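# Slide two clamp bands over the hidden hose mender

## Task

Move the two steel clamp bands that are already on the hose so that each one sits square near one end of the rigid mender concealed inside the hose. Each band must rest entirely over the mender, with its outer edge roughly half a band width in from that end of the mender. When you finish, the hose must have returned to a round shape, or the task is failed.

## Robot and tools

Robot: two seven-joint arms, left_arm and right_arm, each ending in a two-finger gripper. In the scene frame the origin is at table-top height midway between the arms, +z points up, +x points out over the table, and left_arm is on the +y side. Arm names do not match image sides. Calibrated bases: left_arm at (+0.040, +0.326, 0) m with quat_wxyz (+1.000, 0, 0, +0.020); right_arm at (-0.004, -0.295, 0) m with quat_wxyz (+1.000, 0, 0, +0.006). Hand poses, velocities, targets and wrist-camera poses are reported in that arm's own base frame. The table and the fixed cameras use the scene frame. Offsets you send are along the axes of that arm's current Hand target. Gripper axes: fingers extend along +z and close along x. end_effector_position is the point between the pads, and the fingertips stick out 17.5 mm past it.

The 18-number row: every moving command is a single flat list of 18 numbers covering both arms, even when only one arm should move. Order: left dx, dy, dz, rx, ry, rz, left gripper position, force_limit, speed, and then the same nine for the right arm. Each value lies in [-1, 1]. The six pose values are offsets, not poses. They are measured from the arm's Hand target at the start of the action or move and along that target's axes. A value of 1.0 equals 0.6 m or 180 degrees. rx, ry, rz together form one rotation vector. Sending six zeros asks the arm to go back to its current Hand target. Since each call starts from the Hand target of that moment, sending the same offset twice moves the arm twice.

Gripper values: position +1 means fully open (50 mm gap), about -0.65 means the pads meet, and -1 means close until something blocks. force_limit runs from about 20 N at -1 through 102 N at 0 to 185 N at +1 per pad, and the real grip can be up to about 15 N higher. speed runs from 20 mm/s at -1 through 85 at 0 to 150 at +1. Both start at +1. A 0 is a real command, so to leave a gripper unchanged, repeat its last three numbers. New force_limit or speed only take effect once position changes by 0.01 or more. To grip more gently, open first. object_status: 0 moving, 1 blocked while opening, 2 blocked while closing (a grip), 3 reached the commanded opening or the pads met. Check for 2 after closing. Gap in mm is about (250 - position_measured) x 0.202.

Tools:
- execute_actions(actions, cameras): actions is a list of actions, and each action is a table of up to 15 rows at 1/30 s per step. A short table repeats its last row. Each row is counted from the start pose of that action, not from the previous row. Images are returned only when actions is empty or cameras asks for them.
- move(target, speed, blend, blocking, cameras): a straight-line path toward one 18-number row, or toward a list of up to 15 rows that all count from the same starting Hand targets. speed is in m/s, from 0.002 to 0.5 (default 0.25), either one value or one per target. Rotation is capped at twice that in rad/s and at 0.873 rad/s. blend is a corner radius in m, and 0 means stop at each point. Paths last at least 0.5 s and are cut off after 10 s. They do not avoid obstacles. blocking=false returns after about 0.5 s while the motion continues. The result gets an extra move: line, such as done, off_target, moving, held or fault, plus any limits (paced = clipped, held = steps withheld). done means at rest within 3 mm and 2 degrees, and it does not tell you whether the arm is touching something.
- wait(seconds 0 to 10): arms hold their last command. A running move keeps going.
- stop(): brakes a running move. The fingers continue moving.
- zoom_image(camera, region [x0,y0,x1,y1] in pixels, at most 504x504): a closer look at the newest image from cam_head_left, cam_head_right, cam_left_wrist or cam_right_wrist.
- clear_fault(arm): clears a reported torque fault on left_arm or right_arm. It sends no motion.
- finished_scene(scene): ends the scene. Nothing else may follow it in the same reply.

Results: each arm's end_effector_position (m) and quat_wxyz, the Hand target (your last command after clipping, which is the base for the next offsets), joint positions, velocities (possibly 'within noise'), joint torques, Flange force along the gripper's x y z axes (includes held weight and some error, and reads 'no reading' near singular poses), gripper status, and Wrist depth as 7x7 grids of mm (164 to 4000, '-' means no value). A gripper often stops short of its Hand target. Waiting does not fix this. The next command does, or you can send the remaining distance as an offset.

Motion limits: commanded orientation is clipped to within 32 degrees of the measured one at each step. Large wrist rotations can swing the elbow. A clearance check holds back commands that would bring the two arms too close, but it does not always prevent contact, and it does not stop closing fingers.

Avoid: arms are stiff, so aiming even a few millimetres beyond a firm contact presses hard, and fast contacts strike hard. To end a push, command the target back behind the gripper. Torque limits are 104.5 N m on the first four joints and 51.3 N m on the last three. Exceeding a limit, or a joint straying more than 5 degrees from its plan, stops the arm until clear_fault. Do not let the arms squeeze each other or close a gripper on the other gripper. Do not drop items, let go of moving parts, or let anything leave the table. Holding loads, stretching an arm out, or pushing against something unreachable heats the motors. MOTOR HOT appears at 60 °C, and at 75 °C the arm sinks and stops for 30 to 60 s. Leave the hose round, not squashed.

Each tool is called after "Request:" by a JSON object that holds its "fn" and its "kwargs".

## Session

Request:
{"fn": "execute_actions", "kwargs": {"actions": []}}

Scene clock: 0.00 s.
left_arm: end_effector_position=(+0.4594, +0.2747, +0.3456) position_measured=3 object_status=3 end_effector_quat_wxyz=(+0.019, -0.366, +0.721, -0.588) | right_arm: end_effector_position=(+0.7707, +0.1776, +0.1695) position_measured=3 object_status=3 end_effector_quat_wxyz=(-0.169, +0.607, +0.646, +0.431)
Joint positions: left_arm=[-1.407 1.022 0.821 0.999 0.523 1.715 3.309] | right_arm=[0.207 1.142 -0.403 0.796 -0.655 1.01 2.018]
Joint velocities: within noise
Joint torques (N m): no reading
Flange force (N): no reading
Wrist depth (mm): cam_left_wrist=[2550 3366 3508 3142 2895 2663 2438 / 3157 1778 1878 3098 2908 2706 2411 / 2751 3366 3643 3098 3014 2642 2343 / 2493 2809 3266 3070 2908 962 1018 / 2167 2474 2798 3098 2973 2590 2394 / 1927 2195 2483 2763 1310 1367 2394 / 1731 1922 809 901 1014 1126 1310] | cam_right_wrist=[243 273 313 370 439 522 768 / 251 283 326 388 465 556 813 / 259 293 337 405 495 633 901 / 268 304 353 422 527 720 3282 / 276 316 369 436 2343 3084 3900 / 283 324 1598 1927 2493 3453 3900 / 286 1438 1629 1985 2570 3623 -]
Hand target: left_arm +0.4594, +0.2747, +0.3456; +0.019, -0.366, +0.721, -0.588 | right_arm +0.7707, +0.1776, +0.1695; -0.169, +0.607, +0.646, +0.431
Tool commands: left_gripper/position=+1.0 left_gripper/force_limit=+1.0 left_gripper/speed=+1.0 right_gripper/position=+1.0 right_gripper/force_limit=+1.0 right_gripper/speed=+1.0
camera_calibration:
cam_left_wrist: T_world_to_cam=[[-0.738792, -0.547691, 0.39271, 0.355712], [-0.482218, 0.0225287, -0.875761, 0.581538], [0.470799, -0.836377, -0.280751, 0.27537], [0, 0, 0, 1]] pos_world=[0.413581, 0.412032, 0.446907]
cam_right_wrist: T_world_to_cam=[[-0.18955, 0.653629, 0.732694, -0.0869603], [0.92105, -0.140188, 0.363338, -0.695314], [0.340203, 0.743718, -0.575452, -0.128665], [0, 0, 0, 1]] pos_world=[0.667708, 0.0550558, 0.242309]

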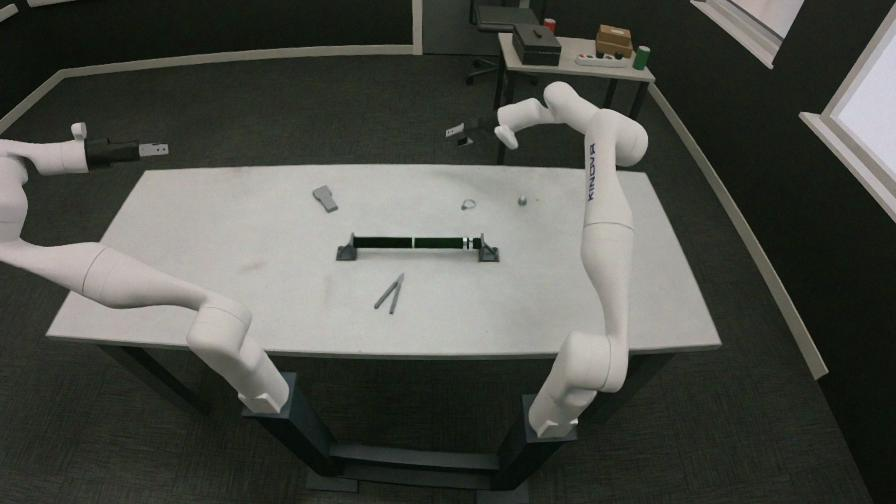

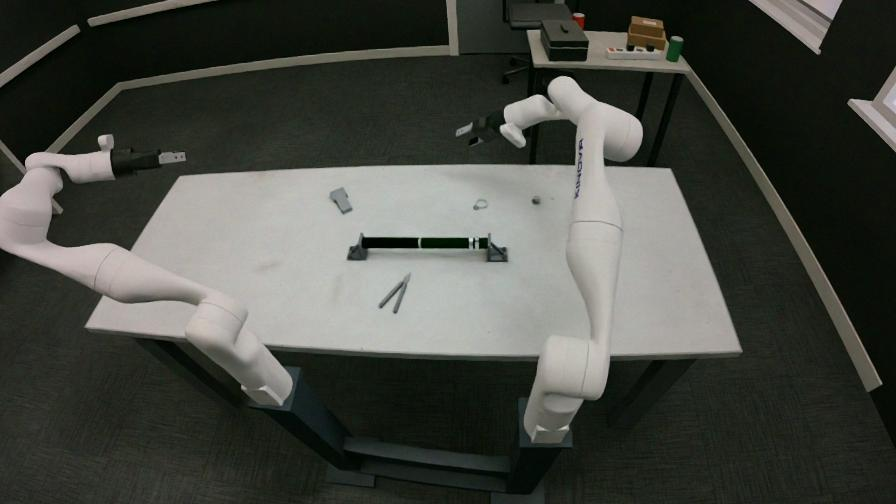

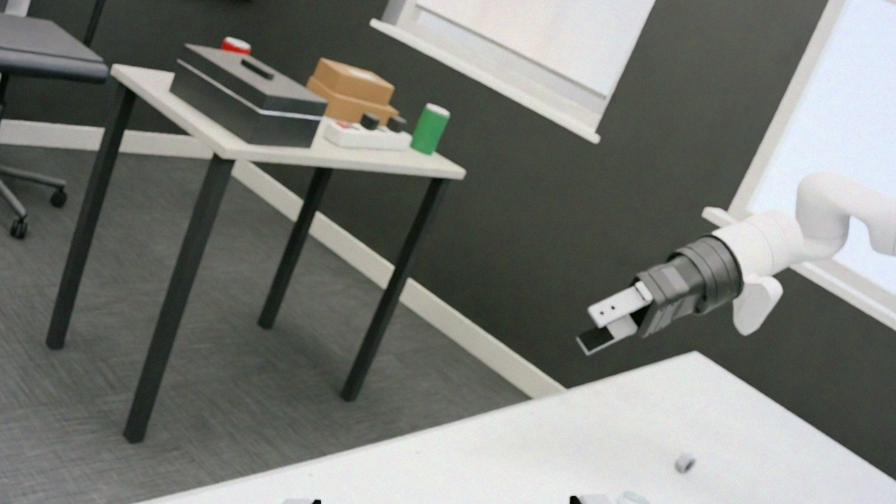

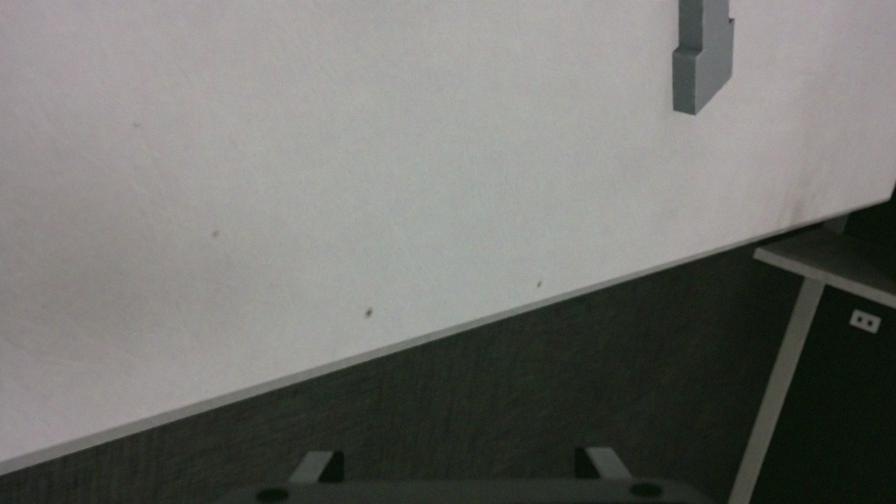

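Request:
{"fn": "move", "kwargs": {"target": [[0,0,0,0,0,0,1,1,1,0.2688,-0.4285,-0.2372,-0.1265,-0.3169,0.4787,0.7,-1,0]], "speed": 0.4, "cameras": ["cam_right_wrist"]}}

Request:
{"fn": "zoom_image", "kwargs": {"camera": "cam_right_wrist", "region": [250, 0, 700, 504]}}

Scene clock: 27.87 s.
left_arm: end_effector_position=(+0.4594, +0.2747, +0.3456) position_measured=3 object_status=3 end_effector_quat_wxyz=(+0.019, -0.366, +0.721, -0.588) | right_arm: end_effector_position=(+0.4550, +0.2002, +0.2800) position_measured=48 object_status=3 end_effector_quat_wxyz=(+0.000, +1.000, -0.006, +0.000)
Joint positions: left_arm=[-1.407 1.022 0.821 0.999 0.523 1.715 3.309] | right_arm=[-0.688 0.476 0.375 1.285 -0.17 1.411 -0.338]
Joint torques (N m): left_arm=[0.5 -20.89 6.37 -5.23 2.86 1.01 -0.07] | right_arm=[-0.01 -18.57 -0.05 -10.33 -0.69 0.17 -0.09]
Flange force (N): left_arm=[0.9 -3.0 -1.9] | right_arm=[-3.5 2.2 3.1]
Wrist depth (mm): cam_left_wrist=[2560 3435 3546 3113 2934 2663 2420 / 3113 1827 1900 3041 2858 2674 2402 / 2695 3435 3435 3084 2947 2763 2447 / 2474 2798 3234 3188 2934 2695 2402 / 2195 2447 2763 3188 2973 2674 2474 / 1933 2195 2447 2798 1295 1370 2456 / 1740 1939 808 905 1018 1122 1300] | cam_right_wrist=[444 442 441 384 440 439 437 / 444 443 441 387 439 439 439 / 446 444 442 442 441 438 439 / 445 444 443 443 441 441 440 / 446 446 445 389 442 440 439 / 446 446 445 393 442 442 440 / 448 447 445 382 444 442 441]
Hand target: left_arm +0.4594, +0.2747, +0.3456; +0.019, -0.366, +0.721, -0.588 | right_arm +0.4550, +0.2002, +0.2800; +0.000, +1.000, -0.006, +0.000
Off the commanded pose: left_arm 0.000 m, 0 deg | right_arm 0.000 m, 0 deg.
move: done
camera_calibration:
cam_right_wrist: T_world_to_cam=[[0.999514, -0.0229485, -0.0211091, -0.437002], [-0.0222357, -0.999194, 0.0334062, 0.252035], [-0.0218587, -0.0329205, -0.999219, 0.464351], [0, 0, 0, 1]] pos_world=[0.452544, 0.25709, 0.446345]
Images, in order (width x height): cam_right_wrist 896x504.

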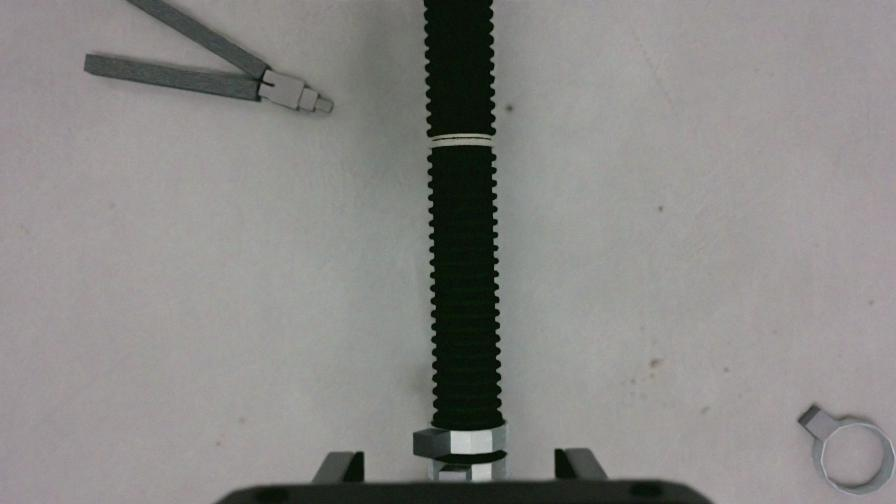

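Scaled by 1.000.

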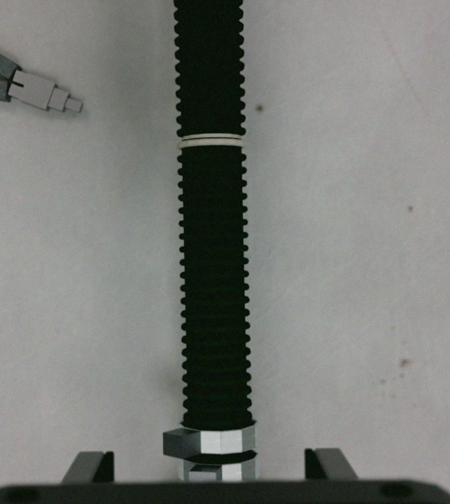

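Request:
{"fn": "move", "kwargs": {"target": [[0,0,0,0,0,0,1,1,1,0.0075,-0.159,0.2917,0,0,0,0.7,-1,0]], "speed": 0.3, "cameras": ["cam_right_wrist"]}}

Scene clock: 42.40 s.
left_arm: end_effector_position=(+0.4594, +0.2747, +0.3456) position_measured=3 object_status=3 end_effector_quat_wxyz=(+0.019, -0.366, +0.721, -0.588) | right_arm: end_effector_position=(+0.4607, +0.2955, +0.1050) position_measured=48 object_status=3 end_effector_quat_wxyz=(+0.000, +1.000, -0.006, +0.000)
Joint positions: left_arm=[-1.407 1.022 0.821 0.999 0.523 1.715 3.309] | right_arm=[-0.788 0.743 0.308 1.404 -0.241 1.032 -0.445]
Joint torques (N m): left_arm=[0.5 -20.88 6.43 -5.21 2.88 1.04 -0.08] | right_arm=[0.01 -21.98 0.38 -9.04 -0.62 0.18 -0.1]
Flange force (N): left_arm=[0.8 -3.0 -1.9] | right_arm=[-3.7 2.6 1.3]
Wrist depth (mm): cam_left_wrist=[2531 3383 3490 3172 2858 2652 2402 / 3188 1832 1911 3098 2846 2674 2465 / 2786 3349 3453 3098 2934 2684 2429 / 2483 2833 3266 3172 2921 2695 2429 / 2160 2474 2833 3128 2987 2610 2483 / 1950 2195 2456 2786 1316 1353 1457 / 1759 1900 807 908 1018 1122 652] | cam_right_wrist=[269 268 268 205 266 266 265 / 269 269 268 205 267 266 265 / 270 269 269 205 267 266 266 / 261 269 269 205 268 267 266 / 271 270 269 206 268 267 266 / 271 270 270 205 268 267 267 / 271 270 270 206 269 268 267]
Hand target: left_arm +0.4594, +0.2747, +0.3456; +0.019, -0.366, +0.721, -0.588 | right_arm +0.4608, +0.2955, +0.1050; +0.000, +1.000, -0.006, +0.000
Off the commanded pose: left_arm 0.000 m, 0 deg | right_arm 0.000 m, 0 deg.
move: done
camera_calibration:
cam_right_wrist: T_world_to_cam=[[0.999516, -0.0229471, -0.0210092, -0.444235], [-0.0222376, -0.999195, 0.0334039, 0.353232], [-0.0217588, -0.0329206, -0.999221, 0.292705], [0, 0, 0, 1]] pos_world=[0.458244, 0.35239, 0.271344]
Images, in order (width x height): cam_right_wrist 896x504.

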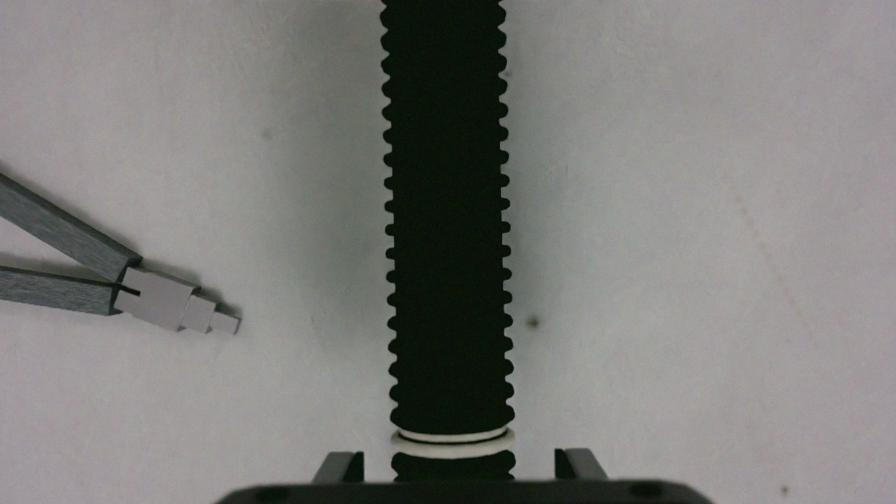

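Request:
{"fn": "move", "kwargs": {"target": [[0,0,0,0,0,0,1,1,1,-0.002,0,0.095,0,0,0,0.7,-1,0],[0,0,0,0,0,0,1,1,1,-0.002,0,0.095,0,0,0,-1,-1,-1]], "speed": 0.15}}

Request:
{"fn": "move", "kwargs": {"target": [[0,0,0,0,0,0,1,1,1,0,0,0,0,0,0,0.58,-1,1],[0,0,0,0,0,0,1,1,1,0,-0.0583,0,0,0,0,0.58,-1,1],[0,0,0,0,0,0,1,1,1,0,-0.0583,0,0,0,0,-1,-1,-1]], "speed": 0.25}}

Request:
{"fn": "move", "kwargs": {"target": [[0,0,0,0,0,0,1,1,1,0,0,0,0,0,0,0.58,-1,1],[0,0,0,0,0,0,1,1,1,0,-0.0167,0,0,0,0,0.58,-1,1],[0,0,0,0,0,0,1,1,1,0,-0.0167,0,0,0,0,-1,-1,-1]], "speed": 0.25}}

Request:
{"fn": "move", "kwargs": {"target": [[0,0,0,0,0,0,1,1,1,0,0,0,0,0,0,0.58,-1,1],[0,0,0,0,0,0,1,1,1,0,0.1333,0,0,0,0,0.58,-1,1],[0,0,0,0,0,0,1,1,1,0,0.1333,0,0,0,0,-1,-1,-1]], "speed": 0.25}}

Request:
{"fn": "move", "kwargs": {"target": [[0,0,0,0,0,0,1,1,1,0,0,0,0,0,0,0.58,-1,1],[0,0,0,0,0,0,1,1,1,0,0.0167,0,0,0,0,0.58,-1,1],[0,0,0,0,0,0,1,1,1,0,0.0167,0,0,0,0,-1,-1,-1]], "speed": 0.25}}

Scene clock: 65.10 s.
left_arm: end_effector_position=(+0.4594, +0.2747, +0.3456) position_measured=3 object_status=3 end_effector_quat_wxyz=(+0.019, -0.366, +0.721, -0.588) | right_arm: end_effector_position=(+0.4594, +0.2955, +0.0479) position_measured=98 object_status=2 end_effector_quat_wxyz=(+0.000, +1.000, -0.006, +0.000)
Joint positions: left_arm=[-1.407 1.022 0.821 0.999 0.523 1.715 3.309] | right_arm=[-0.779 0.82 0.285 1.461 -0.265 0.899 -0.426]
Joint torques (N m): left_arm=[0.49 -20.87 6.42 -5.23 2.89 1.01 -0.05] | right_arm=[2.14 -21.13 2.52 -11.75 -0.08 -3.54 -0.17]
Flange force (N): left_arm=[0.9 -2.9 -1.8] | right_arm=[-13.4 4.3 -6.3]
Wrist depth (mm): cam_left_wrist=[2610 3418 3546 3266 2870 2652 2429 / 3203 1797 1889 3070 2858 2663 2429 / 2729 3349 3490 3055 2973 2706 2447 / 2429 2833 3299 3188 2987 2695 2411 / 2188 2420 2786 3157 2934 2674 2447 / 1950 2225 2456 2846 1310 1353 2465 / 1736 1916 812 911 1014 1122 652] | cam_right_wrist=[212 211 211 - 209 209 209 / 212 212 211 - 210 209 209 / 213 212 211 - 210 210 209 / 213 212 212 - 211 210 210 / 203 212 212 - 211 210 210 / 214 213 213 - 211 211 210 / 214 213 213 - 211 211 210]
Hand target: left_arm +0.4594, +0.2747, +0.3456; +0.019, -0.366, +0.721, -0.588 | right_arm +0.4596, +0.2955, +0.0480; +0.000, +1.000, -0.006, +0.000
Off the commanded pose: left_arm 0.000 m, 0 deg | right_arm 0.000 m, 0 deg.
move: done

Scene clock: 66.87 s.
left_arm: end_effector_position=(+0.4594, +0.2747, +0.3456) position_measured=3 object_status=3 end_effector_quat_wxyz=(+0.019, -0.366, +0.721, -0.588) | right_arm: end_effector_position=(+0.4599, +0.3305, +0.0479) position_measured=98 object_status=2 end_effector_quat_wxyz=(+0.000, +1.000, -0.006, +0.000)
Joint positions: left_arm=[-1.407 1.022 0.821 0.999 0.523 1.715 3.309] | right_arm=[-0.823 0.858 0.289 1.376 -0.269 0.946 -0.484]
Joint torques (N m): left_arm=[0.53 -20.92 6.38 -5.27 2.86 1.03 -0.09] | right_arm=[2.21 -22.44 2.62 -12.16 -0.03 -3.57 -0.14]
Flange force (N): left_arm=[1.0 -2.9 -1.7] | right_arm=[-13.5 5.2 -5.1]
Wrist depth (mm): cam_left_wrist=[2570 3418 3418 3188 2883 2621 2420 / 3128 1827 1894 3014 2908 2674 2394 / 2798 3418 3527 3084 3028 2652 2465 / 2447 2786 3219 3188 2960 2674 2385 / 2195 2465 2786 3128 2895 2652 2465 / 1939 2167 2502 2798 1305 1356 2429 / 1736 1911 814 910 1012 1122 619] | cam_right_wrist=[212 211 211 - 209 209 208 / 212 211 211 - 210 209 209 / 212 212 211 - 210 209 209 / 213 212 212 - 210 210 209 / 213 213 212 - 211 210 210 / 213 213 212 - 211 210 210 / 203 213 213 - 211 211 210]
Hand target: left_arm +0.4594, +0.2747, +0.3456; +0.019, -0.366, +0.721, -0.588 | right_arm +0.4600, +0.3305, +0.0479; +0.000, +1.000, -0.006, +0.000
Off the commanded pose: left_arm 0.000 m, 0 deg | right_arm 0.000 m, 0 deg.
move: done

Scene clock: 68.60 s.
left_arm: end_effector_position=(+0.4594, +0.2747, +0.3456) position_measured=3 object_status=3 end_effector_quat_wxyz=(+0.019, -0.366, +0.721, -0.588) | right_arm: end_effector_position=(+0.4600, +0.3405, +0.0479) position_measured=99 object_status=0 end_effector_quat_wxyz=(+0.000, +1.000, -0.006, +0.000)
Joint positions: left_arm=[-1.407 1.022 0.821 0.999 0.523 1.715 3.309] | right_arm=[-0.834 0.87 0.29 1.349 -0.27 0.961 -0.5]
Joint torques (N m): left_arm=[0.5 -20.91 6.32 -5.24 2.88 1.02 -0.04] | right_arm=[2.21 -22.54 2.67 -12.14 0.01 -3.57 -0.09]
Flange force (N): left_arm=[0.9 -2.9 -1.8] | right_arm=[-13.6 5.5 -5.3]
Wrist depth (mm): cam_left_wrist=[2560 3453 3527 3234 2821 2652 2420 / 3188 1802 1900 3028 2858 2663 2447 / 2751 3349 3490 3128 2973 2684 2420 / 2456 2786 3266 3172 2973 2706 2438 / 2210 2493 2846 3203 2934 2631 2474 / 1950 2210 2511 2821 1313 1370 2465 / 1749 1900 809 901 1017 1114 615] | cam_right_wrist=[212 211 211 - 209 209 209 / 212 212 211 - 210 209 209 / 212 212 211 - 210 209 209 / 212 212 211 - 210 210 209 / 213 212 212 - 210 210 210 / 213 213 213 - 211 210 210 / 203 213 213 - 211 211 210]
Hand target: left_arm +0.4594, +0.2747, +0.3456; +0.019, -0.366, +0.721, -0.588 | right_arm +0.4601, +0.3405, +0.0479; +0.000, +1.000, -0.006, +0.000
Off the commanded pose: left_arm 0.000 m, 0 deg | right_arm 0.000 m, 0 deg.
move: done

Scene clock: 70.40 s.
left_arm: end_effector_position=(+0.4594, +0.2747, +0.3456) position_measured=3 object_status=3 end_effector_quat_wxyz=(+0.019, -0.366, +0.721, -0.588) | right_arm: end_effector_position=(+0.4590, +0.2605, +0.0480) position_measured=99 object_status=0 end_effector_quat_wxyz=(+0.000, +1.000, -0.006, +0.000)
Joint positions: left_arm=[-1.407 1.022 0.821 0.999 0.523 1.715 3.309] | right_arm=[-0.73 0.786 0.283 1.537 -0.264 0.857 -0.365]
Joint torques (N m): left_arm=[0.52 -20.9 6.36 -5.29 2.9 1.04 -0.08] | right_arm=[2.08 -21.15 2.61 -11.05 -0.01 -2.79 -0.16]
Flange force (N): left_arm=[1.2 -2.8 -1.6] | right_arm=[-11.8 2.5 -4.0]
Wrist depth (mm): cam_left_wrist=[2560 3400 3490 3219 2973 2729 2411 / 3084 1807 1905 3084 2895 2642 2429 / 2717 3400 3453 3028 2908 2652 2493 / 2483 2809 3315 3172 2921 2663 2394 / 2218 2483 2833 3142 2973 2663 2438 / 1911 2240 2465 2786 1303 1364 2447 / 1722 1884 804 901 1011 1130 689] | cam_right_wrist=[212 212 211 - 210 209 209 / 212 212 211 - 210 210 209 / 202 212 212 - 210 210 209 / 213 212 212 - 211 210 210 / 213 213 212 - 211 210 210 / 213 213 213 - 211 211 210 / 214 213 213 - 211 211 211]
Hand target: left_arm +0.4594, +0.2747, +0.3456; +0.019, -0.366, +0.721, -0.588 | right_arm +0.4591, +0.2605, +0.0480; +0.000, +1.000, -0.006, +0.000
Off the commanded pose: left_arm 0.000 m, 0 deg | right_arm 0.000 m, 0 deg.
move: done

Scene clock: 72.17 s.
left_arm: end_effector_position=(+0.4594, +0.2747, +0.3456) position_measured=3 object_status=3 end_effector_quat_wxyz=(+0.019, -0.366, +0.721, -0.588) | right_arm: end_effector_position=(+0.4589, +0.2505, +0.0479) position_measured=102 object_status=2 end_effector_quat_wxyz=(+0.000, +1.000, -0.006, +0.000)
Joint positions: left_arm=[-1.407 1.022 0.821 0.999 0.523 1.715 3.309] | right_arm=[-0.715 0.777 0.282 1.556 -0.263 0.846 -0.347]
Joint torques (N m): left_arm=[0.5 -20.87 6.36 -5.22 2.9 1.05 -0.06] | right_arm=[1.53 -21.06 1.86 -10.42 -0.21 -2.15 -0.07]
Flange force (N): left_arm=[0.9 -2.9 -1.8] | right_arm=[-10.1 2.3 -3.1]
Wrist depth (mm): cam_left_wrist=[2540 3366 3490 3219 2895 2652 2429 / 3157 1812 1900 3188 2895 2717 2429 / 2751 3366 3508 3142 2947 2684 2438 / 2502 2833 3332 3157 2934 2621 2429 / 2174 2483 2798 3128 3014 2717 2420 / 1939 2188 2483 2821 1310 1367 2438 / 1768 1922 804 910 1008 1111 694] | cam_right_wrist=[212 212 211 - 210 209 209 / 202 212 211 - 210 210 209 / 213 212 212 - 211 210 209 / 213 213 212 - 211 210 210 / 213 213 212 - 211 210 210 / 213 213 213 - 211 211 210 / 214 213 213 - 211 211 211]
Hand target: left_arm +0.4594, +0.2747, +0.3456; +0.019, -0.366, +0.721, -0.588 | right_arm +0.4590, +0.2505, +0.0480; +0.000, +1.000, -0.006, +0.000
Off the commanded pose: left_arm 0.000 m, 0 deg | right_arm 0.000 m, 0 deg.
move: done

Request:
{"fn": "move", "kwargs": {"target": [[0,0,0,0,0,0,1,1,1,0,0,0,0,0,0,0.58,-1,1],[0,0,0,0,0,0,1,1,1,-0.0015,-0.00667,0,0,0,0,0.58,-1,1],[0,0,0,0,0,0,1,1,1,-0.0015,-0.00667,0,0,0,0,-1,-1,-1]], "speed": 0.25}}

Request:
{"fn": "move", "kwargs": {"target": [[0,0,0,0,0,0,1,1,1,0,0,0,0,0,0,0.58,-1,1],[0,0,0,0,0,0,1,1,1,0,-0.005,0,0,0,0,0.58,-1,1],[0,0,0,0,0,0,1,1,1,0,-0.005,0,0,0,0,-1,-1,-1]], "speed": 0.25}}

Request:
{"fn": "move", "kwargs": {"target": [[0,0,0,0,0,0,1,1,1,0,0,0,0,0,0,0.58,-1,1],[0,0,0,0,0,0,1,1,1,0,-0.14667,0,0,0,0,0.58,-1,1],[0,0,0,0,0,0,1,1,1,0,-0.14667,0,0,0,0,-1,-1,-1]], "speed": 0.25}}

Request:
{"fn": "move", "kwargs": {"target": [[0,0,0,0,0,0,1,1,1,0,0,0,0,0,0,0.58,-1,1],[0,0,0,0,0,0,1,1,1,0,-0.005,0,0,0,0,0.58,-1,1],[0,0,0,0,0,0,1,1,1,0,-0.005,0,0,0,0,-1,-1,-1]], "speed": 0.25}}

Request:
{"fn": "move", "kwargs": {"target": [[0,0,0,0,0,0,1,1,1,0,0,0,0,0,0,0.58,-1,1],[0,0,0,0,0,0,1,1,1,0,-0.005,0,0,0,0,0.58,-1,1],[0,0,0,0,0,0,1,1,1,0,-0.005,0,0,0,0,-1,-1,-1]], "speed": 0.25}}

Scene clock: 98.07 s.
left_arm: end_effector_position=(+0.4594, +0.2747, +0.3456) position_measured=3 object_status=3 end_effector_quat_wxyz=(+0.019, -0.366, +0.721, -0.588) | right_arm: end_effector_position=(+0.4582, +0.2545, +0.0480) position_measured=105 object_status=2 end_effector_quat_wxyz=(+0.000, +1.000, -0.006, +0.000)
Joint positions: left_arm=[-1.407 1.022 0.821 0.999 0.523 1.715 3.309] | right_arm=[-0.722 0.779 0.282 1.551 -0.263 0.849 -0.355]
Joint torques (N m): left_arm=[0.47 -20.92 6.35 -5.22 2.84 1.02 -0.06] | right_arm=[-1.06 -22.06 -0.7 -6.85 -0.96 1.32 -0.09]
Flange force (N): left_arm=[0.7 -3.0 -1.8] | right_arm=[0.5 2.0 2.8]
Wrist depth (mm): cam_left_wrist=[2590 3383 3490 3128 2883 2674 2411 / 3188 1797 1911 3113 2947 2652 2438 / 2774 3349 3508 3055 2908 2706 2420 / 2493 2786 3282 3157 2960 2695 2420 / 2174 2483 2786 3172 3000 2621 2447 / 1922 2203 2550 2774 1303 1364 2456 / 1754 1922 807 901 1015 1122 688] | cam_right_wrist=[212 212 211 - 210 210 209 / 206 212 212 - 210 210 209 / 212 212 212 - 211 210 210 / 213 213 212 - 211 210 210 / 213 213 212 - 211 211 210 / 214 213 213 - 211 211 211 / 214 214 213 - 212 211 211]
Hand target: left_arm +0.4594, +0.2747, +0.3456; +0.019, -0.366, +0.721, -0.588 | right_arm +0.4581, +0.2545, +0.0480; +0.000, +1.000, -0.006, +0.000
Off the commanded pose: left_arm 0.000 m, 0 deg | right_arm 0.000 m, 0 deg.
move: done

Scene clock: 99.87 s.
left_arm: end_effector_position=(+0.4594, +0.2747, +0.3456) position_measured=3 object_status=3 end_effector_quat_wxyz=(+0.019, -0.366, +0.721, -0.588) | right_arm: end_effector_position=(+0.4582, +0.2575, +0.0480) position_measured=105 object_status=2 end_effector_quat_wxyz=(+0.000, +1.000, -0.006, +0.000)
Joint positions: left_arm=[-1.407 1.022 0.821 0.999 0.523 1.715 3.309] | right_arm=[-0.727 0.782 0.282 1.546 -0.263 0.852 -0.361]
Joint torques (N m): left_arm=[0.57 -20.87 6.36 -5.27 2.89 1.03 -0.06] | right_arm=[-0.57 -22.09 -0.13 -6.8 -0.74 1.33 -0.05]
Flange force (N): left_arm=[1.2 -2.8 -1.7] | right_arm=[0.0 1.2 3.0]
Wrist depth (mm): cam_left_wrist=[2580 3453 3453 3266 2934 2717 2456 / 3157 1807 1894 3070 2908 2663 2420 / 2751 3299 3400 3055 2973 2652 2447 / 2465 2846 3266 3172 3000 2729 2420 / 2153 2447 2833 3113 2960 2642 2456 / 1962 2248 2456 2798 1298 1364 2420 / 1740 1927 812 906 1015 1126 685] | cam_right_wrist=[212 211 211 - 210 209 209 / 212 212 212 - 210 210 210 / 203 212 212 - 210 210 209 / 213 212 212 - 211 211 210 / 213 213 212 - 211 211 210 / 214 213 213 - 211 211 210 / 214 213 213 - 212 211 211]
Hand target: left_arm +0.4594, +0.2747, +0.3456; +0.019, -0.366, +0.721, -0.588 | right_arm +0.4582, +0.2575, +0.0480; +0.000, +1.000, -0.006, +0.000
Off the commanded pose: left_arm 0.000 m, 0 deg | right_arm 0.000 m, 0 deg.
move: done

Scene clock: 101.70 s.
left_arm: end_effector_position=(+0.4594, +0.2747, +0.3456) position_measured=3 object_status=3 end_effector_quat_wxyz=(+0.019, -0.366, +0.721, -0.588) | right_arm: end_effector_position=(+0.4593, +0.3455, +0.0479) position_measured=99 object_status=0 end_effector_quat_wxyz=(+0.000, +1.000, -0.006, +0.000)
Joint positions: left_arm=[-1.407 1.022 0.821 0.999 0.523 1.715 3.309] | right_arm=[-0.841 0.874 0.29 1.339 -0.27 0.967 -0.509]
Joint torques (N m): left_arm=[0.52 -20.89 6.37 -5.27 2.89 1.04 -0.04] | right_arm=[-0.61 -23.99 0 -8.16 -0.88 0.68 -0.1]
Flange force (N): left_arm=[1.1 -2.8 -1.6] | right_arm=[-1.3 2.4 1.9]
Wrist depth (mm): cam_left_wrist=[2540 3383 3453 3234 2908 2652 2402 / 3142 1832 1900 3098 2883 2695 2483 / 2786 3400 3400 3084 2960 2729 2420 / 2465 2833 3282 3128 2960 2663 2402 / 2188 2420 2763 3157 2908 2600 2438 / 1950 2195 2447 2821 1295 1367 2429 / 1754 1911 809 906 1018 1112 614] | cam_right_wrist=[212 211 211 - 210 209 209 / 212 211 211 - 210 209 209 / 212 212 211 - 210 210 209 / 213 212 212 - 210 210 210 / 213 212 212 - 211 210 210 / 213 213 212 - 211 211 210 / 210 213 213 - 211 211 210]
Hand target: left_arm +0.4594, +0.2747, +0.3456; +0.019, -0.366, +0.721, -0.588 | right_arm +0.4593, +0.3455, +0.0479; +0.000, +1.000, -0.006, +0.000
Off the commanded pose: left_arm 0.000 m, 0 deg | right_arm 0.000 m, 0 deg.
move: done

Scene clock: 103.47 s.
left_arm: end_effector_position=(+0.4594, +0.2747, +0.3456) position_measured=3 object_status=3 end_effector_quat_wxyz=(+0.019, -0.366, +0.721, -0.588) | right_arm: end_effector_position=(+0.4593, +0.3485, +0.0479) position_measured=101 object_status=2 end_effector_quat_wxyz=(+0.000, +1.000, -0.006, +0.000)
Joint positions: left_arm=[-1.407 1.022 0.821 0.999 0.523 1.715 3.309] | right_arm=[-0.844 0.878 0.291 1.331 -0.27 0.971 -0.513]
Joint torques (N m): left_arm=[0.49 -20.89 6.35 -5.24 2.88 1.05 -0.02] | right_arm=[-0.48 -24.14 0.1 -8.04 -0.85 0.88 -0.12]
Flange force (N): left_arm=[1.0 -2.8 -1.7] | right_arm=[-1.3 2.2 2.3]
Wrist depth (mm): cam_left_wrist=[2570 3418 3490 3219 2809 2706 2429 / 3142 1837 1868 3098 2895 2684 2511 / 2763 3315 3435 3070 2895 2729 2402 / 2465 2798 3250 3188 2960 2695 2420 / 2181 2447 2846 3128 2921 2631 2456 / 1956 2218 2483 2774 1316 1378 2493 / 1740 1916 806 905 1017 1112 611] | cam_right_wrist=[212 211 211 - 209 209 209 / 212 211 211 - 210 209 209 / 212 212 211 - 210 209 209 / 212 212 212 - 210 210 209 / 213 213 212 - 211 210 210 / 213 213 212 - 211 211 210 / 213 213 213 - 211 211 210]
Hand target: left_arm +0.4594, +0.2747, +0.3456; +0.019, -0.366, +0.721, -0.588 | right_arm +0.4593, +0.3485, +0.0479; +0.000, +1.000, -0.006, +0.000
Off the commanded pose: left_arm 0.000 m, 0 deg | right_arm 0.000 m, 0 deg.
move: done

Scene clock: 105.27 s.
left_arm: end_effector_position=(+0.4594, +0.2747, +0.3456) position_measured=3 object_status=3 end_effector_quat_wxyz=(+0.019, -0.366, +0.721, -0.588) | right_arm: end_effector_position=(+0.4594, +0.3515, +0.0479) position_measured=105 object_status=2 end_effector_quat_wxyz=(+0.000, +1.000, -0.006, +0.000)
Joint positions: left_arm=[-1.407 1.022 0.821 0.999 0.523 1.715 3.309] | right_arm=[-0.848 0.882 0.291 1.322 -0.27 0.976 -0.518]
Joint torques (N m): left_arm=[0.46 -20.92 6.36 -5.24 2.91 1.04 -0.03] | right_arm=[-0.05 -23.97 0.45 -8.66 -0.69 0.29 -0.09]
Flange force (N): left_arm=[0.8 -2.9 -1.7] | right_arm=[-3.3 2.7 1.3]
Wrist depth (mm): cam_left_wrist=[2590 3435 3546 3157 2934 2717 2438 / 3157 1787 1878 3041 2947 2684 2456 / 2774 3383 3490 3041 2870 2663 2447 / 2465 2846 3250 3203 2947 2763 2438 / 2188 2511 2763 3113 2934 2663 2402 / 1962 2248 2474 2751 1305 1373 2411 / 1749 1894 805 907 1009 1111 609] | cam_right_wrist=[212 211 210 - 210 209 208 / 212 211 211 - 210 209 209 / 212 212 211 - 210 210 210 / 212 212 212 - 210 210 210 / 213 213 212 - 211 210 210 / 213 213 212 - 211 211 210 / 213 213 213 - 211 211 210]
Hand target: left_arm +0.4594, +0.2747, +0.3456; +0.019, -0.366, +0.721, -0.588 | right_arm +0.4594, +0.3515, +0.0479; +0.000, +1.000, -0.006, +0.000
Off the commanded pose: left_arm 0.000 m, 0 deg | right_arm 0.000 m, 0 deg.
move: done

Request:
{"fn": "move", "kwargs": {"target": [[0,0,0,0,0,0,1,1,1,0,0,0,0,0,0,0.58,-1,1],[0,0,0,0,0,0,1,1,1,0,0.0025,0,0,0,0,0.58,-1,1],[0,0,0,0,0,0,1,1,1,0,0.0025,0,0,0,0,-1,-1,-1]], "speed": 0.25}}

Request:
{"fn": "move", "kwargs": {"target": [[0,0,0,0,0,0,1,1,1,0,0,0,0,0,0,0.58,-1,1],[0,0,0,0,0,0,1,1,1,0,0.005,0,0,0,0,0.58,-1,1],[0,0,0,0,0,0,1,1,1,0,0.005,0,0,0,0,-1,-1,-1]], "speed": 0.25}}

Request:
{"fn": "wait", "kwargs": {"seconds": 0.5}}

Request:
{"fn": "move", "kwargs": {"target": [[0,0,0,0,0,0,1,1,1,0,0,0,0,0,0,0.58,-1,1],[0,0,0,0,0,0,1,1,1,0,0.14167,0,0,0,0,0.58,-1,1],[0,0,0,0,0,0,1,1,1,0,0.14167,0,0,0,0,-1,-1,-1]], "speed": 0.25}}

Request:
{"fn": "move", "kwargs": {"target": [[0,0,0,0,0,0,1,1,1,0,0,0,0,0,0,0.58,-1,1],[0,0,0,0,0,0,1,1,1,0,0.0025,0,0,0,0,0.58,-1,1],[0,0,0,0,0,0,1,1,1,0,0.0025,0,0,0,0,-1,-1,-1]], "speed": 0.25}}

Request:
{"fn": "move", "kwargs": {"target": [[0,0,0,0,0,0,1,1,1,0,0,0,0,0,0,0.58,-1,1],[0,0,0,0,0,0,1,1,1,0,0.0025,0,0,0,0,0.58,-1,1],[0,0,0,0,0,0,1,1,1,0,0.0025,0,0,0,0,-1,-1,-1]], "speed": 0.25}}

Scene clock: 118.70 s.
left_arm: end_effector_position=(+0.4594, +0.2747, +0.3456) position_measured=3 object_status=3 end_effector_quat_wxyz=(+0.019, -0.366, +0.721, -0.588) | right_arm: end_effector_position=(+0.4594, +0.3500, +0.0479) position_measured=105 object_status=2 end_effector_quat_wxyz=(+0.000, +1.000, -0.006, +0.000)
Joint positions: left_arm=[-1.407 1.022 0.821 0.999 0.523 1.715 3.309] | right_arm=[-0.846 0.88 0.291 1.327 -0.27 0.973 -0.516]
Joint torques (N m): left_arm=[0.5 -20.92 6.34 -5.27 2.86 1.02 -0.08] | right_arm=[-0.1 -24.19 0.5 -8.53 -0.68 0.41 -0.06]
Flange force (N): left_arm=[1.0 -2.9 -1.7] | right_arm=[-2.7 2.3 1.8]
Wrist depth (mm): cam_left_wrist=[2550 3400 3490 3157 2973 2695 2385 / 3128 1797 1868 3084 2908 2717 2411 / 2774 3435 3400 3113 2895 2695 2429 / 2465 2858 3315 3113 2895 2684 2429 / 2146 2493 2798 3113 2908 2652 2438 / 1927 2174 2447 2833 1318 1373 2420 / 1740 1939 810 900 1008 1112 609] | cam_right_wrist=[212 211 211 - 209 209 209 / 212 211 211 - 210 209 209 / 212 212 211 - 210 210 209 / 213 212 212 - 210 210 209 / 213 212 212 - 211 210 210 / 213 212 212 - 211 211 210 / 213 213 212 - 211 211 210]
Hand target: left_arm +0.4594, +0.2747, +0.3456; +0.019, -0.366, +0.721, -0.588 | right_arm +0.4593, +0.3500, +0.0479; +0.000, +1.000, -0.006, +0.000
Off the commanded pose: left_arm 0.000 m, 0 deg | right_arm 0.000 m, 0 deg.
move: done

Scene clock: 120.43 s.
left_arm: end_effector_position=(+0.4594, +0.2747, +0.3456) position_measured=3 object_status=3 end_effector_quat_wxyz=(+0.019, -0.366, +0.721, -0.588) | right_arm: end_effector_position=(+0.4593, +0.3470, +0.0479) position_measured=99 object_status=0 end_effector_quat_wxyz=(+0.000, +1.000, -0.006, +0.000)
Joint positions: left_arm=[-1.407 1.022 0.821 0.999 0.523 1.715 3.309] | right_arm=[-0.843 0.876 0.291 1.335 -0.27 0.969 -0.511]
Joint torques (N m): left_arm=[0.54 -20.88 6.32 -5.25 2.89 1.07 -0.06] | right_arm=[-0.3 -23.94 0.26 -7.76 -0.69 0.95 -0.11]
Flange force (N): left_arm=[1.1 -2.8 -1.6] | right_arm=[-1.0 1.5 2.1]
Wrist depth (mm): cam_left_wrist=[2531 3332 3546 3234 2947 2642 2420 / 3219 1817 1884 3070 2846 2663 2429 / 2774 3418 3508 3219 2883 2663 2465 / 2521 2821 3266 3203 2960 2706 2411 / 2181 2456 2809 3113 2947 2642 2474 / 1956 2225 2493 2895 1308 1359 2420 / 1736 1911 798 905 1014 1118 611] | cam_right_wrist=[212 211 211 - 210 209 209 / 212 211 211 - 210 209 209 / 212 212 211 - 210 210 209 / 212 212 212 - 210 210 209 / 213 212 212 - 211 210 210 / 213 213 212 - 211 211 210 / 213 213 213 - 211 211 211]
Hand target: left_arm +0.4594, +0.2747, +0.3456; +0.019, -0.366, +0.721, -0.588 | right_arm +0.4593, +0.3470, +0.0479; +0.000, +1.000, -0.006, +0.000
Off the commanded pose: left_arm 0.000 m, 0 deg | right_arm 0.000 m, 0 deg.
move: done

Scene clock: 120.93 s.
left_arm: end_effector_position=(+0.4594, +0.2747, +0.3456) position_measured=3 object_status=3 end_effector_quat_wxyz=(+0.019, -0.366, +0.721, -0.588) | right_arm: end_effector_position=(+0.4593, +0.3470, +0.0479) position_measured=99 object_status=2 end_effector_quat_wxyz=(+0.000, +1.000, -0.006, +0.000)
Joint positions: left_arm=[-1.407 1.022 0.821 0.999 0.523 1.715 3.309] | right_arm=[-0.843 0.876 0.291 1.335 -0.27 0.969 -0.511]
Joint torques (N m): left_arm=[0.52 -20.89 6.39 -5.25 2.86 1.03 -0.05] | right_arm=[-0.4 -23.89 0.18 -7.77 -0.76 1 -0.14]
Flange force (N): left_arm=[1.0 -2.9 -1.7] | right_arm=[-1.0 1.8 2.1]
Wrist depth (mm): cam_left_wrist=[2580 3435 3435 3070 2870 2706 2447 / 3219 1832 1911 3098 2870 2663 2447 / 2763 3349 3418 3128 2947 2652 2465 / 2474 2763 3332 3098 2908 2652 2376 / 2167 2438 2786 3098 2987 2652 2438 / 1967 2248 2456 2774 1310 1373 2429 / 1727 1905 807 912 1012 1122 607] | cam_right_wrist=[212 211 210 - 209 209 209 / 212 211 211 - 210 209 209 / 212 211 211 - 210 210 209 / 213 212 212 - 210 210 209 / 213 212 212 - 211 210 210 / 213 213 212 - 211 210 210 / 213 213 212 - 211 211 210]
Hand target: left_arm +0.4594, +0.2747, +0.3456; +0.019, -0.366, +0.721, -0.588 | right_arm +0.4593, +0.3470, +0.0479; +0.000, +1.000, -0.006, +0.000
Tool commands: left_gripper/position=+1.0 left_gripper/force_limit=+1.0 left_gripper/speed=+1.0 right_gripper/position=-1.0 right_gripper/force_limit=-1.0 right_gripper/speed=-1.0
Off the commanded pose: left_arm 0.000 m, 0 deg | right_arm 0.000 m, 0 deg.
wait: 0.50 s; at rest by 0.17 s

Scene clock: 122.73 s.
left_arm: end_effector_position=(+0.4594, +0.2747, +0.3456) position_measured=3 object_status=3 end_effector_quat_wxyz=(+0.019, -0.366, +0.721, -0.588) | right_arm: end_effector_position=(+0.4583, +0.2620, +0.0480) position_measured=99 object_status=0 end_effector_quat_wxyz=(+0.000, +1.000, -0.006, +0.000)
Joint positions: left_arm=[-1.407 1.022 0.821 0.999 0.523 1.715 3.309] | right_arm=[-0.734 0.786 0.283 1.537 -0.264 0.857 -0.368]
Joint torques (N m): left_arm=[0.51 -20.88 6.32 -5.23 2.89 1.03 -0.06] | right_arm=[-0.65 -22.18 -0.33 -6.54 -0.76 1.56 -0.09]
Flange force (N): left_arm=[1.0 -2.9 -1.8] | right_arm=[0.7 1.0 3.2]
Wrist depth (mm): cam_left_wrist=[2531 3400 3565 3219 2921 2684 2429 / 3128 1837 1878 3084 2883 2751 2456 / 2740 3349 3435 3055 2987 2674 2465 / 2447 2821 3282 3219 3000 2684 2376 / 2174 2465 2763 3234 3014 2621 2456 / 1950 2210 2456 2763 1313 1367 2429 / 1740 1922 801 901 1014 1116 686] | cam_right_wrist=[212 211 211 - 210 209 209 / 212 212 211 - 210 210 210 / 202 212 212 - 211 210 209 / 213 213 212 - 211 210 210 / 213 213 212 - 211 211 210 / 213 213 213 - 211 211 210 / 214 213 213 - 212 211 211]
Hand target: left_arm +0.4594, +0.2747, +0.3456; +0.019, -0.366, +0.721, -0.588 | right_arm +0.4582, +0.2620, +0.0480; +0.000, +1.000, -0.006, +0.000
Off the commanded pose: left_arm 0.000 m, 0 deg | right_arm 0.000 m, 0 deg.
move: done

Scene clock: 124.47 s.
left_arm: end_effector_position=(+0.4594, +0.2747, +0.3456) position_measured=3 object_status=3 end_effector_quat_wxyz=(+0.019, -0.366, +0.721, -0.588) | right_arm: end_effector_position=(+0.4583, +0.2605, +0.0480) position_measured=99 object_status=0 end_effector_quat_wxyz=(+0.000, +1.000, -0.006, +0.000)
Joint positions: left_arm=[-1.407 1.022 0.821 0.999 0.523 1.715 3.309] | right_arm=[-0.732 0.785 0.283 1.54 -0.264 0.855 -0.365]
Joint torques (N m): left_arm=[0.55 -20.87 6.33 -5.26 2.88 1.03 -0.08] | right_arm=[-0.62 -22.17 -0.3 -6.53 -0.77 1.56 -0.11]
Flange force (N): left_arm=[1.2 -2.9 -1.7] | right_arm=[0.7 1.0 3.3]
Wrist depth (mm): cam_left_wrist=[2570 3383 3435 3188 2858 2706 2447 / 3172 1827 1911 3113 2846 2695 2438 / 2751 3366 3400 3142 2934 2642 2456 / 2483 2870 3299 3128 2883 2695 2385 / 2195 2483 2786 3142 3014 2621 2447 / 1962 2195 2483 2786 1300 1361 2438 / 1745 1900 807 910 1012 1130 688] | cam_right_wrist=[212 211 211 - 210 210 209 / 212 212 212 - 210 210 209 / 202 212 212 - 211 210 210 / 213 213 212 - 211 210 210 / 213 213 212 - 211 211 210 / 214 213 213 - 211 211 210 / 214 213 213 - 212 211 211]
Hand target: left_arm +0.4594, +0.2747, +0.3456; +0.019, -0.366, +0.721, -0.588 | right_arm +0.4582, +0.2605, +0.0480; +0.000, +1.000, -0.006, +0.000
Off the commanded pose: left_arm 0.000 m, 0 deg | right_arm 0.000 m, 0 deg.
move: done

Scene clock: 126.23 s.
left_arm: end_effector_position=(+0.4594, +0.2747, +0.3456) position_measured=3 object_status=3 end_effector_quat_wxyz=(+0.019, -0.366, +0.721, -0.588) | right_arm: end_effector_position=(+0.4582, +0.2590, +0.0480) position_measured=101 object_status=2 end_effector_quat_wxyz=(+0.000, +1.000, -0.006, +0.000)
Joint positions: left_arm=[-1.407 1.022 0.821 0.999 0.523 1.715 3.309] | right_arm=[-0.729 0.783 0.283 1.543 -0.264 0.854 -0.363]
Joint torques (N m): left_arm=[0.49 -20.89 6.37 -5.22 2.88 1.04 -0.08] | right_arm=[-0.23 -21.96 0.1 -6.73 -0.63 1.23 -0.14]
Flange force (N): left_arm=[0.8 -3.0 -1.8] | right_arm=[-0.1 0.7 2.5]
Wrist depth (mm): cam_left_wrist=[2570 3471 3508 3142 2870 2621 2420 / 3070 1822 1873 3113 2895 2674 2420 / 2763 3266 3453 3098 3014 2663 2474 / 2447 2774 3366 3098 2921 2642 2368 / 2181 2456 2763 3142 2921 2652 2438 / 1927 2203 2483 2833 1300 1381 2438 / 1736 1944 804 897 1009 1116 685] | cam_right_wrist=[212 211 211 - 210 209 209 / 212 212 211 - 210 210 209 / 202 212 212 - 211 210 210 / 213 213 212 - 211 210 210 / 213 213 212 - 211 211 210 / 213 213 213 - 212 211 210 / 214 213 213 - 212 211 211]
Hand target: left_arm +0.4594, +0.2747, +0.3456; +0.019, -0.366, +0.721, -0.588 | right_arm +0.4582, +0.2590, +0.0480; +0.000, +1.000, -0.006, +0.000
Off the commanded pose: left_arm 0.000 m, 0 deg | right_arm 0.000 m, 0 deg.
move: done

Request:
{"fn": "move", "kwargs": {"target": [[0,0,0,0,0,0,1,1,1,0,0,0,0,0,0,0.7,-1,1],[0,0,0,0,0,0,1,1,1,0,0,-0.12,0,0,0,0.7,-1,1],[0,0,0,0,0,0,1,1,1,0,0.2533,-0.1533,0,0,0,0.7,-1,1]], "speed": 0.3, "blend": [0,0.03,0], "cameras": ["cam_right_wrist"]}}

Request:
{"fn": "zoom_image", "kwargs": {"camera": "cam_right_wrist", "region": [380, 150, 560, 350]}}

Scene clock: 182.90 s.
left_arm: end_effector_position=(+0.4594, +0.2747, +0.3456) position_measured=3 object_status=3 end_effector_quat_wxyz=(+0.019, -0.366, +0.721, -0.588) | right_arm: end_effector_position=(+0.4562, +0.1071, +0.1400) position_measured=48 object_status=3 end_effector_quat_wxyz=(+0.000, +1.000, -0.006, +0.000)
Joint positions: left_arm=[-1.407 1.022 0.821 0.999 0.523 1.715 3.309] | right_arm=[-0.509 0.541 0.341 1.664 -0.209 0.973 -0.107]
Joint torques (N m): left_arm=[0.45 -20.92 6.34 -5.26 2.87 1.04 -0.06] | right_arm=[-0.19 -18.07 0 -8.78 -0.66 0.2 -0.13]
Flange force (N): left_arm=[0.9 -2.9 -1.7] | right_arm=[-3.7 1.7 1.4]
Wrist depth (mm): cam_left_wrist=[2570 3383 3623 3282 2870 2695 2429 / 3219 1787 1878 3084 2934 2652 2420 / 2774 3383 3366 3157 2987 2674 2456 / 2521 2809 3366 3157 2895 2706 2429 / 2195 2447 2798 3188 2934 2674 2493 / 1956 2225 2429 2809 1310 1359 2465 / 1754 1911 806 902 1008 1118 1249] | cam_right_wrist=[305 304 303 241 301 301 300 / 305 304 303 240 302 301 301 / 305 305 304 240 302 302 301 / 306 305 304 237 303 302 301 / 307 305 304 242 303 302 302 / 306 306 305 239 303 303 302 / 306 306 306 296 304 303 302]
Hand target: left_arm +0.4594, +0.2747, +0.3456; +0.019, -0.366, +0.721, -0.588 | right_arm +0.4562, +0.1071, +0.1400; +0.000, +1.000, -0.006, +0.000
Off the commanded pose: left_arm 0.000 m, 0 deg | right_arm 0.000 m, 0 deg.
move: done
camera_calibration:
cam_right_wrist: T_world_to_cam=[[0.999514, -0.0229485, -0.0211091, -0.443293], [-0.0222357, -0.999194, 0.0334062, 0.163713], [-0.0218587, -0.0329205, -0.999219, 0.321422], [0, 0, 0, 1]] pos_world=[0.453744, 0.16399, 0.306345]
Images, in order (width x height): cam_right_wrist 896x504.

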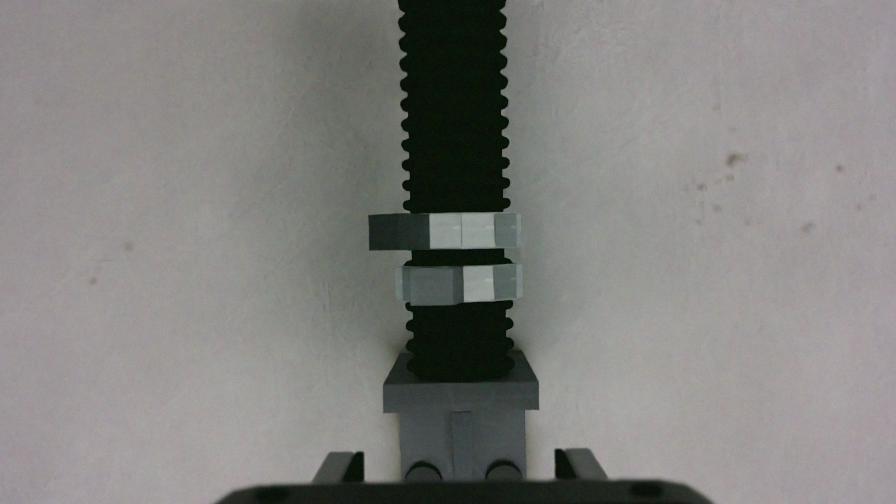

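Scaled by 2.520 from the camera's 896x504 image, which has a finer 1280x720 frame.

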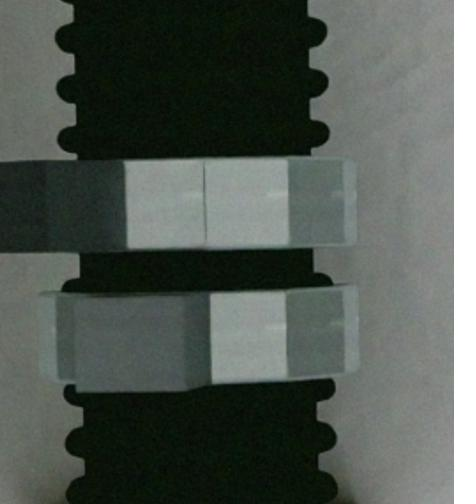

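Request:
{"fn": "move", "kwargs": {"target": [[0,0,0,0,0,0,1,1,1,0.0018,-0.155,0,0,0,0,0.4555,-1,1],[0,0,0,0,0,0,1,1,1,0.0018,-0.155,0.1533,0,0,0,0.4555,-1,1],[0,0,0,0,0,0,1,1,1,0.0018,-0.1207,0.1533,0,0,0,0.4555,-1,1]], "speed": [0.25,0.15,0.08], "blend": [0.02,0,0]}}

Request:
{"fn": "move", "kwargs": {"target": [0,0,0,0,0,0,1,1,1,0,0.0033,0,0,0,0,0.4555,-1,1], "speed": 0.08}}

Request:
{"fn": "move", "kwargs": {"target": [0,0,0,0,0,0,1,1,1,0,0.0033,0,0,0,0,0.4555,-1,1], "speed": 0.08}}

Request:
{"fn": "move", "kwargs": {"target": [0,0,0,0,0,0,1,1,1,0,0.0033,0,0,0,0,0.4555,-1,1], "speed": 0.08, "cameras": ["cam_head_left"]}}

Request:
{"fn": "zoom_image", "kwargs": {"camera": "cam_head_left", "region": [340, 200, 500, 290]}}

Scene clock: 250.97 s.
left_arm: end_effector_position=(+0.4594, +0.2747, +0.3456) position_measured=3 object_status=3 end_effector_quat_wxyz=(+0.019, -0.366, +0.721, -0.588) | right_arm: end_effector_position=(+0.4583, +0.1795, +0.0480) position_measured=84 object_status=3 end_effector_quat_wxyz=(+0.000, +1.000, -0.006, +0.000)
Joint positions: left_arm=[-1.407 1.022 0.821 0.999 0.523 1.715 3.309] | right_arm=[-0.601 0.724 0.281 1.674 -0.264 0.78 -0.211]
Joint torques (N m): left_arm=[0.48 -20.86 6.38 -5.22 2.9 1.03 -0.06] | right_arm=[0.03 -20.32 0.25 -7.59 -0.62 0.18 -0.06]
Flange force (N): left_arm=[0.8 -3.0 -1.8] | right_arm=[-3.4 1.3 0.6]
Wrist depth (mm): cam_left_wrist=[2540 3453 3565 3250 2947 2652 2402 / 3142 1817 1889 3098 2821 2706 2456 / 2786 3383 3418 3084 2934 2717 2474 / 2465 2821 3366 3172 2960 2695 2411 / 2181 2465 2751 3172 2934 2631 2456 / 1933 2232 2456 2786 1298 1361 2447 / 1754 1884 806 898 1014 1128 772] | cam_right_wrist=[212 212 211 - 210 210 210 / 213 212 212 - 210 210 210 / 213 212 212 - 211 210 210 / 213 213 212 - 211 211 210 / 213 213 213 - 211 211 210 / 214 213 213 - 211 211 210 / 214 214 213 - 212 211 211]
Hand target: left_arm +0.4594, +0.2747, +0.3456; +0.019, -0.366, +0.721, -0.588 | right_arm +0.4583, +0.1794, +0.0480; +0.000, +1.000, -0.006, +0.000
Off the commanded pose: left_arm 0.000 m, 0 deg | right_arm 0.000 m, 0 deg.
move: done

Scene clock: 251.67 s.
left_arm: end_effector_position=(+0.4594, +0.2747, +0.3456) position_measured=3 object_status=3 end_effector_quat_wxyz=(+0.019, -0.366, +0.721, -0.588) | right_arm: end_effector_position=(+0.4582, +0.1775, +0.0480) position_measured=84 object_status=3 end_effector_quat_wxyz=(+0.000, +1.000, -0.006, +0.000)
Joint positions: left_arm=[-1.407 1.022 0.821 0.999 0.523 1.715 3.309] | right_arm=[-0.598 0.723 0.281 1.677 -0.264 0.779 -0.207]
Joint torques (N m): left_arm=[0.5 -20.86 6.34 -5.2 2.86 1.03 -0.05] | right_arm=[0.1 -20.23 0.28 -7.42 -0.59 0.24 -0.09]
Flange force (N): left_arm=[0.8 -3.0 -1.8] | right_arm=[-3.2 1.1 0.6]
Wrist depth (mm): cam_left_wrist=[2570 3435 3584 3203 2846 2695 2394 / 3142 1822 1873 3203 2883 2663 2429 / 2809 3366 3471 3113 2987 2642 2447 / 2521 2833 3282 3157 2858 2652 2402 / 2167 2511 2751 3157 2987 2610 2465 / 1939 2195 2429 2786 1310 1376 2420 / 1745 1900 804 907 1015 1131 794] | cam_right_wrist=[213 212 211 - 210 210 209 / 213 212 212 - 211 210 210 / 213 213 212 - 211 210 210 / 213 213 212 - 211 210 210 / 214 213 213 - 211 211 211 / 214 213 213 - 211 211 211 / 214 214 213 - 212 211 211]
Hand target: left_arm +0.4594, +0.2747, +0.3456; +0.019, -0.366, +0.721, -0.588 | right_arm +0.4582, +0.1775, +0.0480; +0.000, +1.000, -0.006, +0.000
Off the commanded pose: left_arm 0.000 m, 0 deg | right_arm 0.000 m, 0 deg.
move: done

Scene clock: 252.37 s.
left_arm: end_effector_position=(+0.4594, +0.2747, +0.3456) position_measured=3 object_status=3 end_effector_quat_wxyz=(+0.019, -0.366, +0.721, -0.588) | right_arm: end_effector_position=(+0.4582, +0.1755, +0.0480) position_measured=84 object_status=3 end_effector_quat_wxyz=(+0.000, +1.000, -0.006, +0.000)
Joint positions: left_arm=[-1.407 1.022 0.821 0.999 0.523 1.715 3.309] | right_arm=[-0.594 0.722 0.281 1.68 -0.264 0.777 -0.203]
Joint torques (N m): left_arm=[0.51 -20.89 6.37 -5.28 2.88 1.02 -0.06] | right_arm=[0.05 -20.14 0.24 -7.42 -0.59 0.22 -0.09]
Flange force (N): left_arm=[1.1 -2.8 -1.7] | right_arm=[-3.2 1.2 0.4]
Wrist depth (mm): cam_left_wrist=[2540 3383 3584 3219 2895 2729 2402 / 3172 1817 1927 3142 2833 2621 2456 / 2729 3332 3435 3098 2934 2621 2411 / 2502 2798 3266 3203 2987 2674 2402 / 2188 2474 2786 3172 2973 2674 2474 / 1950 2203 2456 2740 1303 1367 2420 / 1749 1911 809 907 1012 1128 801] | cam_right_wrist=[212 212 212 - 210 210 210 / 213 212 212 - 210 210 210 / 213 213 212 - 211 210 210 / 213 213 212 - 211 211 210 / 214 213 213 - 211 211 210 / 214 213 213 - 211 211 211 / 214 214 213 - 212 212 211]
Hand target: left_arm +0.4594, +0.2747, +0.3456; +0.019, -0.366, +0.721, -0.588 | right_arm +0.4582, +0.1755, +0.0480; +0.000, +1.000, -0.006, +0.000
Off the commanded pose: left_arm 0.000 m, 0 deg | right_arm 0.000 m, 0 deg.
move: done

Scene clock: 253.07 s.
left_arm: end_effector_position=(+0.4594, +0.2747, +0.3456) position_measured=3 object_status=3 end_effector_quat_wxyz=(+0.019, -0.366, +0.721, -0.588) | right_arm: end_effector_position=(+0.4582, +0.1735, +0.0480) position_measured=84 object_status=3 end_effector_quat_wxyz=(+0.000, +1.000, -0.006, +0.000)
Joint positions: left_arm=[-1.407 1.022 0.821 0.999 0.523 1.715 3.309] | right_arm=[-0.591 0.72 0.281 1.683 -0.263 0.776 -0.2]
Joint torques (N m): left_arm=[0.56 -20.89 6.32 -5.22 2.87 1.01 -0.07] | right_arm=[0.06 -20.16 0.25 -7.43 -0.56 0.24 -0.05]
Flange force (N): left_arm=[1.0 -2.9 -1.9] | right_arm=[-3.3 1.1 0.6]
Wrist depth (mm): cam_left_wrist=[2531 3490 3490 3219 2858 2751 2402 / 3142 1837 1894 3055 2821 2674 2502 / 2751 3453 3471 3113 2960 2729 2483 / 2511 2833 3349 3188 2921 2663 2394 / 2174 2438 2798 3188 2960 2642 2465 / 1950 2181 2447 2740 1318 1370 2411 / 1727 1900 808 913 1011 1124 795] | cam_right_wrist=[212 212 211 - 210 210 209 / 213 212 212 - 210 210 210 / 213 212 212 - 211 210 210 / 213 213 212 - 211 211 210 / 213 213 212 - 211 211 210 / 214 213 213 - 212 211 211 / 214 214 213 - 212 211 211]
Hand target: left_arm +0.4594, +0.2747, +0.3456; +0.019, -0.366, +0.721, -0.588 | right_arm +0.4582, +0.1735, +0.0480; +0.000, +1.000, -0.006, +0.000
Off the commanded pose: left_arm 0.000 m, 0 deg | right_arm 0.000 m, 0 deg.
move: done
Images, in order (width x height): cam_head_left 896x504.

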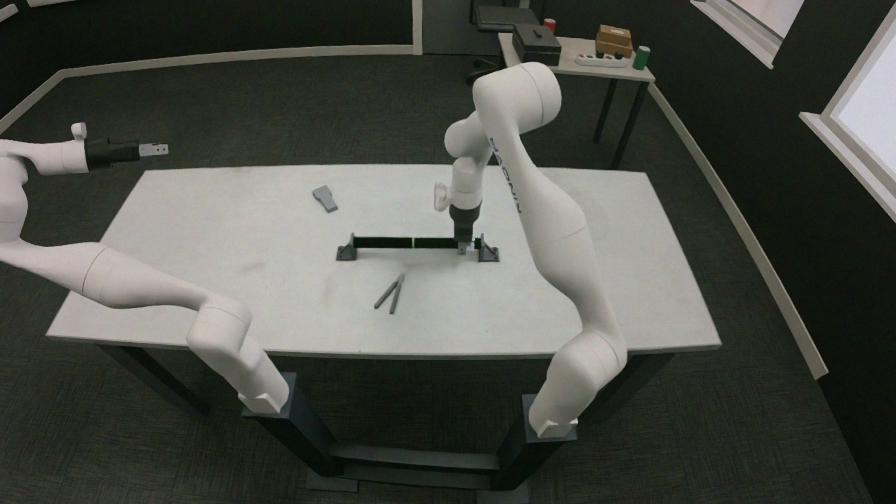

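Scaled by 3.150.

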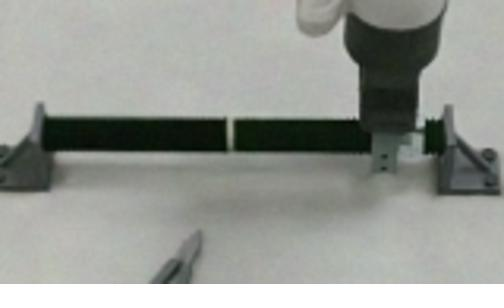

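Request:
{"fn": "zoom_image", "kwargs": {"camera": "cam_head_left", "region": [440, 225, 500, 265]}}

Scaled by 8.400.

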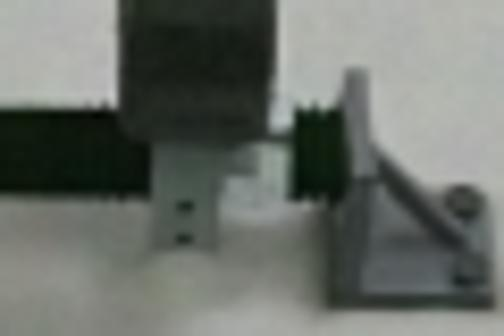

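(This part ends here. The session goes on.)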